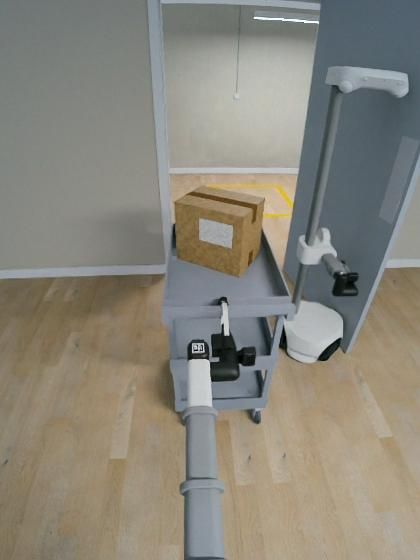

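move --blocking false --r2 '{"base":{"translate_m":0.25,"strafe_m":0.02},"pace":"slow"}'

wait --seconds 5 --cameras '["r2_head_camera","r1_head_right_camera"]'

Scene clock: 821.00 s.
move: r2 moving
r1: as last shown
r1.lidar_m: 4.92 2.79 0.25 - 0.25 0.25 0.51 1.31 1.27 0.37 0.39 0.57
r1.motor_effort: lift_m=+14(14) arm_m=+5(5) wheel_0=+0(1) wheel_1=+0(0) wheel_2=+0(0)
r1.servo_current: wrist_yaw_rad=39(52) wrist_pitch_rad=46(46) wrist_roll_rad=46(59) gripper_m=46(46)
r1.contact_limits: strafe_m 0.5
r1.wrist_depth_mm: - 137 - 480 286 202 - / - 138 - 484 289 193 - / 113 139 231 492 291 195 163 / 132 148 - 492 291 196 156 / - - - 449 294 196 157 / - - 194 452 191 196 164 / 1464 1308 1336 143 274 178 -
r2.base_odometry: x=-0.629 y=-2.033 heading=-2.120
r2.turned_by_wheels: +0.000
r2.turned_by_imu: +0.000
r2.base_tilt: forward=-0.7 right=+0.0
r2.lidar_m: 0.85 2.40 2.12 2.02 2.12 2.85 3.56 3.62 2.85 2.69 2.82 0.89
r2.base_status: translate_m moving; strafe_m moving
r2.joint_positions: lift_m=+0.660 arm_m=+0.460 wrist_yaw_rad=-0.003 wrist_pitch_rad=-0.008 wrist_roll_rad=+1.569 gripper_m=-0.019
r2.joint_status: not commanded
r2.measured_speeds: translate_m=+0.049 strafe_m=+0.004 rotate_rad=+0.003 lift_m=+0.000 arm_m=+0.000 wrist_yaw_rad=+0.000 wrist_pitch_rad=+0.000 wrist_roll_rad=+0.000
r2.motor_effort: lift_m=+14(14) arm_m=+4(4) wheel_0=+1(4) wheel_1=+4(7) wheel_2=-13(15)
r2.servo_current: wrist_yaw_rad=39(52) wrist_pitch_rad=46(52) wrist_roll_rad=39(65) gripper_m=72(85)
r2.contact_limits: arm_m 0
r2.hand_pose: x=+0.9190 y=-0.0883 z=+0.8407 quat_wxyz=(+0.708, +0.706, -0.004, +0.002) (m; r2's base frame)
r2.wrist_depth_mm: - - - 228 227 - 1205 / - - - 228 228 1808 - / - - 517 228 229 798 - / - - 473 229 229 820 - / 1661 - 525 171 229 820 - / - - 181 171 172 - - / - - - - 229 - 521
pictures: none

Scene clock: 824.30 s.
earlier move: r2 done
r1.base_odometry: x=-1.573 y=+1.613 heading=+2.880
r1.turned_by_wheels: +0.000
r1.turned_by_imu: +0.000
r1.base_tilt: forward=-1.6 right=+1.3
r1.lidar_m: 4.92 2.76 0.25 - 0.25 0.25 0.48 1.29 0.41 0.39 0.42 1.06
r1.base_status: not commanded
r1.joint_positions: lift_m=+0.400 arm_m=+0.000 wrist_yaw_rad=+3.092 wrist_pitch_rad=+0.002 wrist_roll_rad=+0.000 gripper_m=+0.056
r1.joint_status: not commanded
r1.measured_speeds: all 0
r1.motor_effort: lift_m=+14(14) arm_m=+5(5) wheel_0=+0(1) wheel_1=+0(0) wheel_2=+0(0)
r1.servo_current: wrist_yaw_rad=59(72) wrist_pitch_rad=39(52) wrist_roll_rad=39(72) gripper_m=39(52)
r1.contact_limits: strafe_m 0.5
r1.hand_pose: x=-0.1129 y=+0.1017 z=+0.5780 quat_wxyz=(+0.025, -0.001, +0.000, +1.000) (m; r1's base frame)
r1.wrist_depth_mm: - 138 - 477 286 202 - / - 138 - 488 289 194 - / 113 138 231 488 290 195 162 / 132 148 - 492 290 195 157 / - - - 445 293 195 157 / - - 193 445 191 195 163 / 1464 1281 1308 143 273 178 -
r2.base_odometry: x=-0.736 y=-2.245 heading=-2.119
r2.turned_by_wheels: +0.001
r2.turned_by_imu: +0.003
r2.base_tilt: forward=-0.7 right=+0.1
r2.lidar_m: 0.84 2.16 2.10 1.99 2.09 2.85 3.79 3.86 2.86 2.73 2.82 0.89
r2.base_status: done
r2.joint_positions: lift_m=+0.660 arm_m=+0.460 wrist_yaw_rad=+0.001 wrist_pitch_rad=-0.008 wrist_roll_rad=+1.569 gripper_m=-0.019
r2.joint_status: not commanded
r2.measured_speeds: all 0
r2.motor_effort: lift_m=+14(14) arm_m=+4(4) wheel_0=+8(13) wheel_1=+7(9) wheel_2=-3(15)
r2.servo_current: wrist_yaw_rad=46(59) wrist_pitch_rad=46(59) wrist_roll_rad=46(65) gripper_m=85(85)
r2.contact_limits: arm_m 0
r2.hand_pose: x=+0.9193 y=-0.0873 z=+0.8407 quat_wxyz=(+0.708, +0.706, -0.003, +0.003) (m; r2's base frame)
r2.wrist_depth_mm: - - - 218 217 1808 521 / - - - 220 220 778 - / - - 480 223 223 759 - / - - 480 226 224 809 - / 1464 - 525 170 228 820 - / - - 180 172 172 - - / - - - - 232 - 500
wait: 3.30 of 5 s (r2 has come to rest)
pictures: r1_head_right_camera, r2_head_camera
Images, in order (width x height): r1_head_right_camera 420x672, r2_head_camera 420x560.

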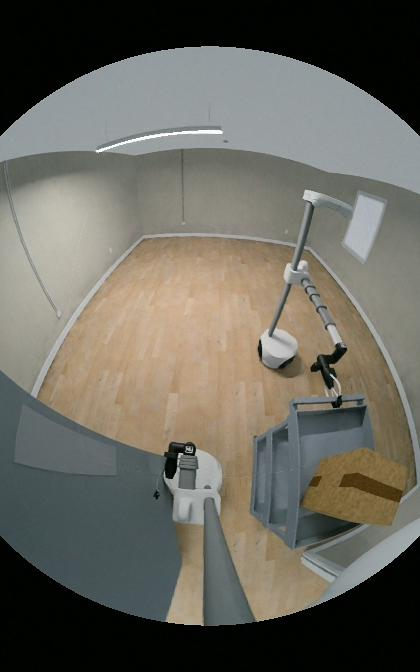

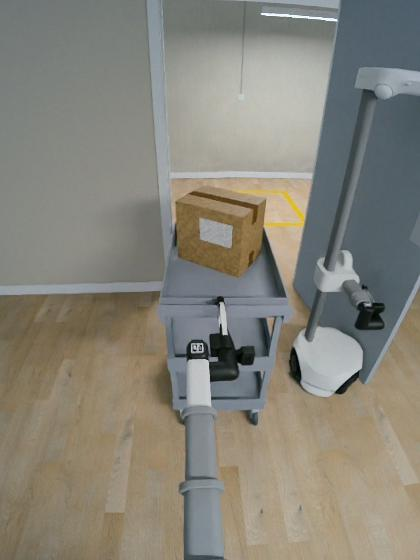

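move --blocking false --r2 '{"base":{"translate_m":0.3,"strafe_m":-0.02},"pace":"slow"}'

wait --seconds 5 --cameras '["r2_head_camera","r1_head_right_camera"]'

Scene clock: 830.00 s.
move: r2 moving
r1: as last shown
r1.base_tilt: forward=-1.6 right=+1.2
r1.lidar_m: 4.92 2.78 0.25 - 0.25 0.25 0.50 1.28 0.41 0.38 0.43 1.03
r1.motor_effort: lift_m=+14(14) arm_m=+5(5) wheel_0=+0(0) wheel_1=+0(0) wheel_2=+0(0)
r1.servo_current: wrist_yaw_rad=39(65) wrist_pitch_rad=33(46) wrist_roll_rad=46(59) gripper_m=39(46)
r1.contact_limits: strafe_m 0.5
r1.wrist_depth_mm: - 137 - 484 286 200 - / - 138 - 488 290 193 - / 114 138 231 496 290 195 162 / 132 148 - 492 291 195 157 / - - - 452 293 196 157 / - - 194 452 191 196 163 / 1464 1308 1308 143 273 178 -
r2.base_odometry: x=-0.744 y=-2.255 heading=-2.118
r2.turned_by_wheels: +0.001
r2.turned_by_imu: +0.002
r2.base_tilt: forward=-0.7 right=+0.1
r2.lidar_m: 0.86 2.16 2.08 2.02 2.09 2.87 3.82 3.88 2.86 2.70 2.83 0.87
r2.base_status: translate_m moving; strafe_m moving
r2.joint_positions: lift_m=+0.660 arm_m=+0.460 wrist_yaw_rad=+0.001 wrist_pitch_rad=-0.008 wrist_roll_rad=+1.569 gripper_m=-0.019
r2.joint_status: not commanded
r2.measured_speeds: translate_m=+0.049 strafe_m=-0.003 rotate_rad=+0.001 lift_m=+0.000 arm_m=+0.000 wrist_yaw_rad=+0.000 wrist_pitch_rad=+0.000 wrist_roll_rad=+0.000
r2.motor_effort: lift_m=+14(14) arm_m=+4(4) wheel_0=+12(14) wheel_1=+8(9) wheel_2=-7(9)
r2.servo_current: wrist_yaw_rad=33(52) wrist_pitch_rad=52(59) wrist_roll_rad=52(59) gripper_m=78(91)
r2.contact_limits: arm_m 0
r2.hand_pose: x=+0.9193 y=-0.0873 z=+0.8407 quat_wxyz=(+0.708, +0.706, -0.003, +0.003) (m; r2's base frame)
r2.wrist_depth_mm: - - - 216 217 1808 525 / - - - 164 219 768 - / - - 480 222 222 759 - / - - 484 225 224 809 - / 1430 - 530 170 227 820 - / - - 181 172 172 - - / - - - - 231 - 496
pictures: none

Scene clock: 833.80 s.
earlier move: r2 done
r1.base_odometry: x=-1.573 y=+1.613 heading=+2.880
r1.turned_by_wheels: +0.000
r1.turned_by_imu: +0.000
r1.base_tilt: forward=-1.6 right=+1.3
r1.lidar_m: 4.91 2.77 0.25 - 0.25 0.25 0.49 0.59 0.41 0.39 0.61 0.96
r1.base_status: not commanded
r1.joint_positions: lift_m=+0.400 arm_m=+0.000 wrist_yaw_rad=+3.092 wrist_pitch_rad=+0.002 wrist_roll_rad=+0.000 gripper_m=+0.056
r1.joint_status: not commanded
r1.measured_speeds: all 0
r1.motor_effort: lift_m=+14(14) arm_m=+5(5) wheel_0=+0(1) wheel_1=+0(1) wheel_2=+0(0)
r1.servo_current: wrist_yaw_rad=46(72) wrist_pitch_rad=46(46) wrist_roll_rad=33(72) gripper_m=39(52)
r1.contact_limits: strafe_m 0.5
r1.hand_pose: x=-0.1129 y=+0.1017 z=+0.5780 quat_wxyz=(+0.025, -0.001, +0.000, +1.000) (m; r1's base frame)
r1.wrist_depth_mm: - 138 - 480 286 201 - / - 138 - 488 290 193 - / 114 138 232 492 290 194 163 / 132 148 - 496 291 195 156 / - - - 449 291 196 157 / - - 193 449 191 196 163 / 1499 1281 1281 143 274 178 -
r2.base_odometry: x=-0.909 y=-2.490 heading=-2.118
r2.turned_by_wheels: +0.000
r2.turned_by_imu: +0.003
r2.base_tilt: forward=-0.7 right=+0.1
r2.lidar_m: 0.85 1.87 2.13 2.03 2.12 2.87 4.13 3.88 2.83 2.71 1.02 0.90
r2.base_status: done
r2.joint_positions: lift_m=+0.660 arm_m=+0.460 wrist_yaw_rad=+0.001 wrist_pitch_rad=-0.008 wrist_roll_rad=+1.569 gripper_m=-0.019
r2.joint_status: not commanded
r2.measured_speeds: all 0
r2.motor_effort: lift_m=+14(15) arm_m=+4(4) wheel_0=+8(16) wheel_1=+7(10) wheel_2=-3(10)
r2.servo_current: wrist_yaw_rad=46(65) wrist_pitch_rad=52(59) wrist_roll_rad=52(59) gripper_m=72(91)
r2.contact_limits: arm_m 0
r2.hand_pose: x=+0.9194 y=-0.0871 z=+0.8407 quat_wxyz=(+0.708, +0.706, -0.002, +0.003) (m; r2's base frame)
r2.wrist_depth_mm: - - - 227 227 1863 1229 / - - - 228 226 1808 - / - - 525 229 228 759 - / - - 473 229 229 759 - / - - 517 171 228 820 - / - - 180 172 172 - - / - - - - 229 - -
wait: 3.80 of 5 s (r2 has come to rest)
pictures: r1_head_right_camera, r2_head_camera
Images, in order (width x height): r1_head_right_camera 420x672, r2_head_camera 420x560.

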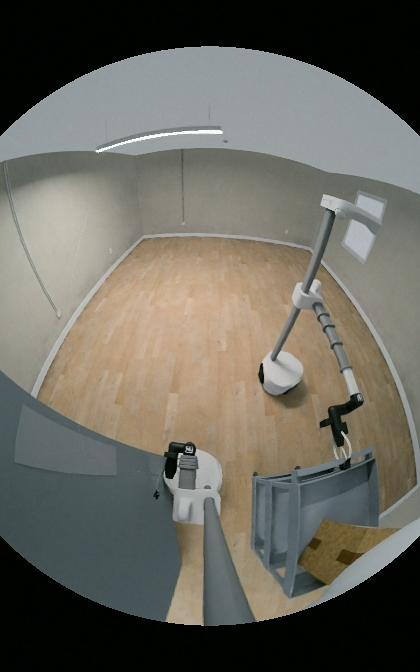

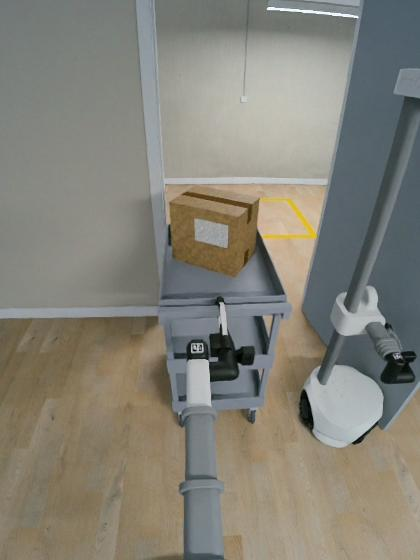

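move --blocking false --r2 '{"base":{"translate_m":-0.05,"strafe_m":-0.17},"pace":"slow"}'

wait --seconds 3.5

move --blocking false --r2 '{"base":{"translate_m":-0.35,"strafe_m":-0.08},"pace":"slow"}'

wait --seconds 5

move --blocking false --r2 '{"base":{"translate_m":-0.05,"strafe_m":0.17},"pace":"slow"}'

wait --seconds 3.5

move --blocking false --r2 '{"base":{"translate_m":0.2},"pace":"slow"}'

wait --seconds 5 --cameras '["r2_head_camera","r1_head_right_camera"]'

Scene clock: 845.17 s.
move: r2 moving
r1: as last shown
r1.lidar_m: 4.91 2.76 0.25 - 0.25 0.25 0.46 0.57 0.42 0.37 0.61 0.94
r1.motor_effort: lift_m=+14(14) arm_m=+5(5) wheel_0=+0(0) wheel_1=+0(0) wheel_2=+0(0)
r1.servo_current: wrist_yaw_rad=52(65) wrist_pitch_rad=39(46) wrist_roll_rad=39(59) gripper_m=39(46)
r1.contact_limits: strafe_m 0.5
r1.wrist_depth_mm: - 138 - 488 286 201 - / - 138 - 484 289 193 - / 114 138 231 492 291 195 162 / 132 148 - 492 293 195 156 / - - - 449 290 195 157 / - - 193 452 191 195 163 / 1464 1308 1336 143 273 178 -
r2.base_odometry: x=-0.918 y=-2.481 heading=-2.116
r2.turned_by_wheels: +0.002
r2.turned_by_imu: +0.003
r2.base_tilt: forward=-0.7 right=+0.0
r2.lidar_m: 0.86 1.88 2.11 2.02 2.16 2.92 4.16 3.86 2.80 2.69 1.02 0.88
r2.base_status: translate_m moving; strafe_m moving
r2.joint_positions: lift_m=+0.660 arm_m=+0.460 wrist_yaw_rad=+0.005 wrist_pitch_rad=-0.008 wrist_roll_rad=+1.569 gripper_m=-0.019
r2.joint_status: not commanded
r2.measured_speeds: translate_m=-0.015 strafe_m=-0.048 rotate_rad=+0.002 lift_m=+0.000 arm_m=+0.000 wrist_yaw_rad=+0.008 wrist_pitch_rad=+0.000 wrist_roll_rad=+0.000
r2.motor_effort: lift_m=+14(14) arm_m=+4(4) wheel_0=+11(16) wheel_1=-4(6) wheel_2=+14(14)
r2.servo_current: wrist_yaw_rad=46(59) wrist_pitch_rad=52(52) wrist_roll_rad=52(52) gripper_m=78(78)
r2.contact_limits: arm_m 0
r2.hand_pose: x=+0.9197 y=-0.0860 z=+0.8407 quat_wxyz=(+0.708, +0.706, -0.001, +0.004) (m; r2's base frame)
r2.wrist_depth_mm: - - - 226 225 1808 1205 / - - - 227 226 1661 - / - - 517 170 227 759 - / - - 473 228 228 820 - / - - 530 172 229 820 - / - - 183 172 172 - - / - - - - 229 - 521
pictures: none

Scene clock: 847.70 s.
earlier move: r2 done
r1.base_odometry: x=-1.573 y=+1.613 heading=+2.880
r1.turned_by_wheels: +0.000
r1.turned_by_imu: +0.000
r1.base_tilt: forward=-1.6 right=+1.3
r1.lidar_m: 4.92 2.75 0.25 - 0.25 0.25 0.50 0.52 0.27 0.25 0.48 0.76
r1.base_status: not commanded
r1.joint_positions: lift_m=+0.400 arm_m=+0.000 wrist_yaw_rad=+3.092 wrist_pitch_rad=+0.002 wrist_roll_rad=+0.000 gripper_m=+0.056
r1.joint_status: not commanded
r1.measured_speeds: all 0
r1.motor_effort: lift_m=+14(14) arm_m=+5(5) wheel_0=+0(1) wheel_1=+0(0) wheel_2=+0(0)
r1.servo_current: wrist_yaw_rad=52(78) wrist_pitch_rad=39(52) wrist_roll_rad=39(78) gripper_m=39(52)
r1.contact_limits: strafe_m 0.5
r1.hand_pose: x=-0.1129 y=+0.1017 z=+0.5780 quat_wxyz=(+0.025, -0.001, +0.000, +1.000) (m; r1's base frame)
r1.wrist_depth_mm: - 138 - 488 286 202 - / - 138 - 488 289 193 - / 113 139 229 488 291 195 162 / 132 148 - 496 291 195 157 / - - - 449 293 195 157 / - - 193 452 190 196 163 / 1499 1308 1336 143 272 178 -
r2.base_odometry: x=-1.029 y=-2.360 heading=-2.117
r2.turned_by_wheels: -0.001
r2.turned_by_imu: +0.000
r2.base_tilt: forward=-0.7 right=+0.1
r2.lidar_m: 0.80 1.93 2.30 2.20 2.29 3.09 4.10 3.67 2.67 2.53 1.21 0.92
r2.base_status: done
r2.joint_positions: lift_m=+0.660 arm_m=+0.460 wrist_yaw_rad=+0.005 wrist_pitch_rad=-0.008 wrist_roll_rad=+1.569 gripper_m=-0.019
r2.joint_status: not commanded
r2.measured_speeds: all 0
r2.motor_effort: lift_m=+14(15) arm_m=+4(4) wheel_0=+5(17) wheel_1=-4(7) wheel_2=+9(14)
r2.servo_current: wrist_yaw_rad=59(59) wrist_pitch_rad=52(59) wrist_roll_rad=52(72) gripper_m=78(85)
r2.contact_limits: arm_m 0
r2.hand_pose: x=+0.9197 y=-0.0859 z=+0.8409 quat_wxyz=(+0.708, +0.706, -0.001, +0.005) (m; r2's base frame)
r2.wrist_depth_mm: - - - 214 281 1499 1118 / - - - 206 268 1863 1281 / - - - 195 256 1808 - / - - 585 189 244 842 - / - - 480 181 237 798 - / - - 183 174 170 778 - / - 136 535 - 220 - -
wait: 2.53 of 3.5 s (r2 has come to rest)
pictures: none

Scene clock: 848.20 s.
move: r2 moving
r1: as last shown
r1.lidar_m: 4.90 2.77 0.25 - 0.25 0.25 0.50 0.53 0.29 0.25 0.47 0.77
r1.motor_effort: lift_m=+14(14) arm_m=+5(5) wheel_0=+0(0) wheel_1=+0(0) wheel_2=+0(0)
r1.servo_current: wrist_yaw_rad=59(59) wrist_pitch_rad=46(46) wrist_roll_rad=46(52) gripper_m=33(46)
r1.contact_limits: strafe_m 0.5
r1.wrist_depth_mm: - 138 - 484 285 201 - / - 138 - 484 290 193 - / 114 138 231 488 290 195 163 / 132 149 - 496 291 196 156 / - - - 449 291 195 157 / - - 194 452 191 196 163 / 1464 1281 1308 142 273 178 -
r2.base_odometry: x=-1.025 y=-2.348 heading=-2.117
r2.turned_by_wheels: +0.000
r2.turned_by_imu: +0.000
r2.base_tilt: forward=-0.7 right=+0.0
r2.lidar_m: 0.80 1.92 2.29 2.20 2.30 3.09 4.09 3.63 2.64 2.53 2.63 0.91
r2.base_status: translate_m moving; strafe_m moving
r2.joint_positions: lift_m=+0.660 arm_m=+0.460 wrist_yaw_rad=+0.005 wrist_pitch_rad=-0.008 wrist_roll_rad=+1.569 gripper_m=-0.019
r2.joint_status: not commanded
r2.measured_speeds: translate_m=-0.049 strafe_m=-0.012 rotate_rad=+0.001 lift_m=+0.000 arm_m=+0.000 wrist_yaw_rad=+0.000 wrist_pitch_rad=+0.000 wrist_roll_rad=+0.000
r2.motor_effort: lift_m=+14(14) arm_m=+4(4) wheel_0=-6(7) wheel_1=-6(9) wheel_2=+13(15)
r2.servo_current: wrist_yaw_rad=52(59) wrist_pitch_rad=52(59) wrist_roll_rad=46(59) gripper_m=85(85)
r2.contact_limits: arm_m 0
r2.hand_pose: x=+0.9197 y=-0.0859 z=+0.8409 quat_wxyz=(+0.708, +0.706, -0.001, +0.005) (m; r2's base frame)
r2.wrist_depth_mm: - - - 215 279 1499 1118 / - - - 205 268 1863 1255 / - - - 196 256 1921 - / - - 585 189 246 842 - / - - 480 181 236 798 - / - - 183 175 171 778 - / - - 530 - 219 - -
pictures: none

Scene clock: 852.53 s.
earlier move: r2 done
r1.base_odometry: x=-1.573 y=+1.613 heading=+2.880
r1.turned_by_wheels: +0.000
r1.turned_by_imu: +0.000
r1.base_tilt: forward=-1.6 right=+1.3
r1.lidar_m: 1.23 2.78 0.25 - 0.25 0.25 0.48 1.29 0.26 0.25 0.25 0.27
r1.base_status: not commanded
r1.joint_positions: lift_m=+0.400 arm_m=+0.000 wrist_yaw_rad=+3.092 wrist_pitch_rad=+0.002 wrist_roll_rad=+0.000 gripper_m=+0.056
r1.joint_status: not commanded
r1.measured_speeds: all 0
r1.motor_effort: lift_m=+14(14) arm_m=+5(5) wheel_0=+0(1) wheel_1=+0(1) wheel_2=+0(0)
r1.servo_current: wrist_yaw_rad=46(65) wrist_pitch_rad=46(52) wrist_roll_rad=59(65) gripper_m=39(52)
r1.contact_limits: strafe_m 0.5
r1.hand_pose: x=-0.1129 y=+0.1017 z=+0.5780 quat_wxyz=(+0.025, -0.001, +0.000, +1.000) (m; r1's base frame)
r1.wrist_depth_mm: - 138 - 484 286 202 - / - 138 - 488 290 193 - / 113 139 230 492 290 195 163 / 132 149 - 492 293 195 156 / - - - 449 293 196 157 / - - 195 452 191 196 163 / 1430 1336 1366 143 273 178 -
r2.base_odometry: x=-0.915 y=-2.019 heading=-2.117
r2.turned_by_wheels: +0.000
r2.turned_by_imu: -0.001
r2.base_tilt: forward=-0.7 right=+0.0
r2.lidar_m: 0.83 2.30 2.38 2.28 2.35 3.25 3.69 3.56 2.59 2.46 2.57 0.88
r2.base_status: done
r2.joint_positions: lift_m=+0.660 arm_m=+0.460 wrist_yaw_rad=+0.001 wrist_pitch_rad=-0.008 wrist_roll_rad=+1.569 gripper_m=-0.019
r2.joint_status: not commanded
r2.measured_speeds: all 0
r2.motor_effort: lift_m=+14(14) arm_m=+4(4) wheel_0=-4(16) wheel_1=-4(11) wheel_2=+5(15)
r2.servo_current: wrist_yaw_rad=52(59) wrist_pitch_rad=52(59) wrist_roll_rad=52(59) gripper_m=78(85)
r2.contact_limits: arm_m 0
r2.hand_pose: x=+0.9194 y=-0.0871 z=+0.8409 quat_wxyz=(+0.708, +0.706, -0.003, +0.003) (m; r2's base frame)
r2.wrist_depth_mm: - - - 194 257 661 - / 707 723 - 191 249 1576 517 / 1576 - - 186 244 1756 - / 1618 - 480 182 238 820 - / - - 492 178 233 798 - / 1537 - 183 175 170 798 - / - - 564 - 223 - -
wait: 4.33 of 5 s (r2 has come to rest)
pictures: none

Scene clock: 853.03 s.
move: r2 moving
r1: as last shown
r1.base_tilt: forward=-1.6 right=+1.2
r1.lidar_m: 1.30 2.78 0.25 - 0.25 0.25 0.49 1.31 0.25 0.25 0.25 0.27
r1.motor_effort: lift_m=+14(14) arm_m=+5(5) wheel_0=+0(0) wheel_1=+0(0) wheel_2=+0(0)
r1.servo_current: wrist_yaw_rad=59(59) wrist_pitch_rad=46(52) wrist_roll_rad=52(59) gripper_m=46(46)
r1.contact_limits: strafe_m 0.5
r1.wrist_depth_mm: - 137 - 488 286 200 - / - 138 - 488 287 193 - / 114 138 230 492 290 194 162 / 132 148 - 496 293 195 156 / - - - 449 293 196 157 / - - 193 449 192 195 163 / 1499 1336 1336 143 274 178 -
r2.base_odometry: x=-0.903 y=-2.023 heading=-2.118
r2.turned_by_wheels: -0.001
r2.turned_by_imu: -0.001
r2.base_tilt: forward=-0.7 right=+0.1
r2.lidar_m: 0.81 2.28 2.35 2.27 2.35 3.18 3.70 3.58 2.58 2.48 2.57 0.92
r2.base_status: translate_m moving; strafe_m moving
r2.joint_positions: lift_m=+0.660 arm_m=+0.460 wrist_yaw_rad=-0.002 wrist_pitch_rad=-0.008 wrist_roll_rad=+1.569 gripper_m=-0.019
r2.joint_status: not commanded
r2.measured_speeds: translate_m=-0.013 strafe_m=+0.048 rotate_rad=-0.003 lift_m=+0.000 arm_m=+0.000 wrist_yaw_rad=-0.018 wrist_pitch_rad=+0.000 wrist_roll_rad=+0.000
r2.motor_effort: lift_m=+14(14) arm_m=+4(4) wheel_0=-10(12) wheel_1=+5(5) wheel_2=+4(8)
r2.servo_current: wrist_yaw_rad=52(59) wrist_pitch_rad=52(59) wrist_roll_rad=46(52) gripper_m=85(85)
r2.contact_limits: arm_m 0
r2.hand_pose: x=+0.9191 y=-0.0879 z=+0.8409 quat_wxyz=(+0.708, +0.706, -0.003, +0.002) (m; r2's base frame)
r2.wrist_depth_mm: - - - 196 258 - - / 715 715 723 191 252 1618 517 / 1618 - - 186 244 1921 - / - - 484 182 238 842 - / - - 496 178 233 798 - / 1618 - 184 174 170 809 - / - - 564 - 223 - -
pictures: none

Scene clock: 855.57 s.
earlier move: r2 done
r1.base_odometry: x=-1.573 y=+1.613 heading=+2.880
r1.turned_by_wheels: +0.000
r1.turned_by_imu: +0.000
r1.base_tilt: forward=-1.6 right=+1.2
r1.lidar_m: 4.89 2.78 0.25 - 0.25 0.25 0.49 1.29 0.25 0.25 0.27 0.41
r1.base_status: not commanded
r1.joint_positions: lift_m=+0.400 arm_m=+0.000 wrist_yaw_rad=+3.092 wrist_pitch_rad=+0.002 wrist_roll_rad=+0.000 gripper_m=+0.056
r1.joint_status: not commanded
r1.measured_speeds: all 0
r1.motor_effort: lift_m=+14(14) arm_m=+5(5) wheel_0=+0(1) wheel_1=+0(0) wheel_2=+0(0)
r1.servo_current: wrist_yaw_rad=52(72) wrist_pitch_rad=52(52) wrist_roll_rad=46(65) gripper_m=46(46)
r1.contact_limits: strafe_m 0.5
r1.hand_pose: x=-0.1129 y=+0.1017 z=+0.5780 quat_wxyz=(+0.025, -0.001, +0.000, +1.000) (m; r1's base frame)
r1.wrist_depth_mm: - 138 - 480 286 201 - / - 138 - 484 290 193 - / 113 138 232 492 289 195 162 / 132 148 - 496 291 196 157 / - - - 449 293 195 157 / - - 195 449 191 196 163 / 1464 1308 1336 143 274 177 -
r2.base_odometry: x=-0.744 y=-2.065 heading=-2.118
r2.turned_by_wheels: +0.000
r2.turned_by_imu: -0.001
r2.base_tilt: forward=-0.8 right=+0.1
r2.lidar_m: 0.86 2.31 2.17 2.11 2.22 2.97 3.64 3.71 2.75 2.63 2.74 0.88
r2.base_status: done
r2.joint_positions: lift_m=+0.660 arm_m=+0.460 wrist_yaw_rad=-0.005 wrist_pitch_rad=-0.008 wrist_roll_rad=+1.569 gripper_m=-0.019
r2.joint_status: not commanded
r2.measured_speeds: all 0
r2.motor_effort: lift_m=+14(15) arm_m=+3(4) wheel_0=-8(19) wheel_1=+2(5) wheel_2=+1(8)
r2.servo_current: wrist_yaw_rad=52(65) wrist_pitch_rad=52(59) wrist_roll_rad=52(59) gripper_m=78(85)
r2.contact_limits: arm_m 0
r2.hand_pose: x=+0.9188 y=-0.0889 z=+0.8409 quat_wxyz=(+0.708, +0.706, -0.005, +0.001) (m; r2's base frame)
r2.wrist_depth_mm: - - 741 160 214 - - / - - 574 162 217 768 - / - - 455 220 220 798 - / - - 488 167 224 809 - / 1618 - 539 170 228 820 - / - 161 181 172 173 - - / - - - - 234 - 500
wait: 2.53 of 3.5 s (r2 has come to rest)
pictures: none

Scene clock: 856.07 s.
move: r2 moving
r1: as last shown
r1.base_tilt: forward=-1.6 right=+1.3
r1.lidar_m: 4.92 2.79 0.25 - 0.25 0.25 0.49 1.28 0.26 0.25 0.28 0.44
r1.motor_effort: lift_m=+14(14) arm_m=+5(5) wheel_0=-1(1) wheel_1=+0(0) wheel_2=+0(0)
r1.servo_current: wrist_yaw_rad=52(65) wrist_pitch_rad=33(52) wrist_roll_rad=46(59) gripper_m=46(46)
r1.contact_limits: strafe_m 0.5
r1.wrist_depth_mm: - 138 - 480 286 202 - / - 138 - 488 290 193 - / 114 138 230 492 291 195 162 / 132 149 - 492 290 195 157 / - - - 449 293 195 156 / - - 193 452 191 196 163 / 1464 1308 1308 143 273 178 -
r2.base_odometry: x=-0.751 y=-2.075 heading=-2.118
r2.turned_by_wheels: +0.000
r2.turned_by_imu: +0.000
r2.base_tilt: forward=-0.7 right=+0.0
r2.lidar_m: 0.86 2.31 2.21 2.13 2.19 2.94 3.63 3.72 2.73 2.64 2.75 0.88
r2.base_status: translate_m moving
r2.joint_positions: lift_m=+0.660 arm_m=+0.460 wrist_yaw_rad=-0.005 wrist_pitch_rad=-0.008 wrist_roll_rad=+1.569 gripper_m=-0.019
r2.joint_status: not commanded
r2.measured_speeds: translate_m=+0.048 strafe_m=+0.000 rotate_rad=+0.000 lift_m=+0.000 arm_m=+0.000 wrist_yaw_rad=+0.000 wrist_pitch_rad=+0.000 wrist_roll_rad=+0.000
r2.motor_effort: lift_m=+14(14) arm_m=+4(4) wheel_0=+5(8) wheel_1=+6(7) wheel_2=-14(14)
r2.servo_current: wrist_yaw_rad=52(59) wrist_pitch_rad=59(59) wrist_roll_rad=59(59) gripper_m=85(85)
r2.contact_limits: arm_m 0
r2.hand_pose: x=+0.9188 y=-0.0889 z=+0.8409 quat_wxyz=(+0.708, +0.706, -0.005, +0.001) (m; r2's base frame)
r2.wrist_depth_mm: - - 741 213 212 - - / 1576 - 574 216 216 759 - / - - 455 220 220 798 - / - - 484 223 223 809 - / - - 535 220 227 820 - / - - 180 172 172 - - / - 136 - - 232 - 500
pictures: none

Scene clock: 858.87 s.
earlier move: r2 done
r1.base_odometry: x=-1.573 y=+1.613 heading=+2.880
r1.turned_by_wheels: +0.000
r1.turned_by_imu: +0.000
r1.base_tilt: forward=-1.6 right=+1.3
r1.lidar_m: 4.91 2.77 0.25 - 0.25 0.25 0.49 0.39 0.29 0.28 0.32 0.92
r1.base_status: not commanded
r1.joint_positions: lift_m=+0.400 arm_m=+0.000 wrist_yaw_rad=+3.092 wrist_pitch_rad=+0.002 wrist_roll_rad=+0.000 gripper_m=+0.056
r1.joint_status: not commanded
r1.measured_speeds: all 0
r1.motor_effort: lift_m=+14(14) arm_m=+5(5) wheel_0=+0(1) wheel_1=+0(0) wheel_2=+0(0)
r1.servo_current: wrist_yaw_rad=52(65) wrist_pitch_rad=39(52) wrist_roll_rad=65(65) gripper_m=39(46)
r1.contact_limits: strafe_m 0.5
r1.hand_pose: x=-0.1129 y=+0.1017 z=+0.5780 quat_wxyz=(+0.025, -0.001, +0.000, +1.000) (m; r1's base frame)
r1.wrist_depth_mm: - 138 - 484 285 201 - / - 138 - 484 289 193 - / 113 138 231 488 290 194 163 / 132 148 - 496 290 195 157 / - - - 449 291 195 157 / - - 193 449 191 196 164 / 1537 1336 1336 143 272 178 -
r2.base_odometry: x=-0.848 y=-2.236 heading=-2.116
r2.turned_by_wheels: +0.001
r2.turned_by_imu: +0.003
r2.base_tilt: forward=-0.7 right=+0.1
r2.lidar_m: 0.86 2.13 2.20 2.11 2.19 2.97 3.89 3.81 2.75 2.63 2.72 0.86
r2.base_status: done
r2.joint_positions: lift_m=+0.660 arm_m=+0.460 wrist_yaw_rad=+0.001 wrist_pitch_rad=-0.008 wrist_roll_rad=+1.569 gripper_m=-0.019
r2.joint_status: not commanded
r2.measured_speeds: all 0
r2.motor_effort: lift_m=+14(14) arm_m=+4(4) wheel_0=+11(14) wheel_1=+8(10) wheel_2=-2(16)
r2.servo_current: wrist_yaw_rad=39(59) wrist_pitch_rad=46(59) wrist_roll_rad=39(59) gripper_m=85(85)
r2.contact_limits: arm_m 0
r2.hand_pose: x=+0.9194 y=-0.0870 z=+0.8409 quat_wxyz=(+0.708, +0.706, -0.002, +0.003) (m; r2's base frame)
r2.wrist_depth_mm: - - - 208 208 1863 - / - - 574 213 212 759 - / - - 455 217 217 788 - / - - 488 165 222 759 - / - - 544 168 226 - - / - - 180 172 173 - - / - - - - 235 - 492
wait: 2.80 of 5 s (r2 has come to rest)
pictures: r1_head_right_camera, r2_head_camera
Images, in order (width x height): r1_head_right_camera 420x672, r2_head_camera 420x560.

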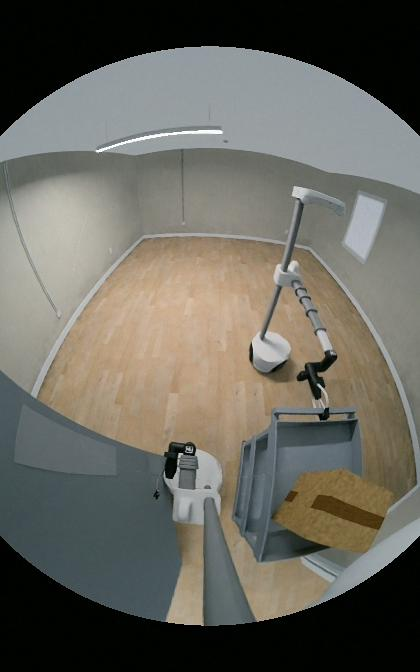

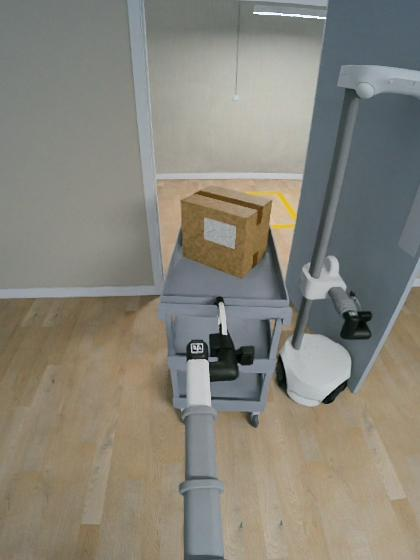

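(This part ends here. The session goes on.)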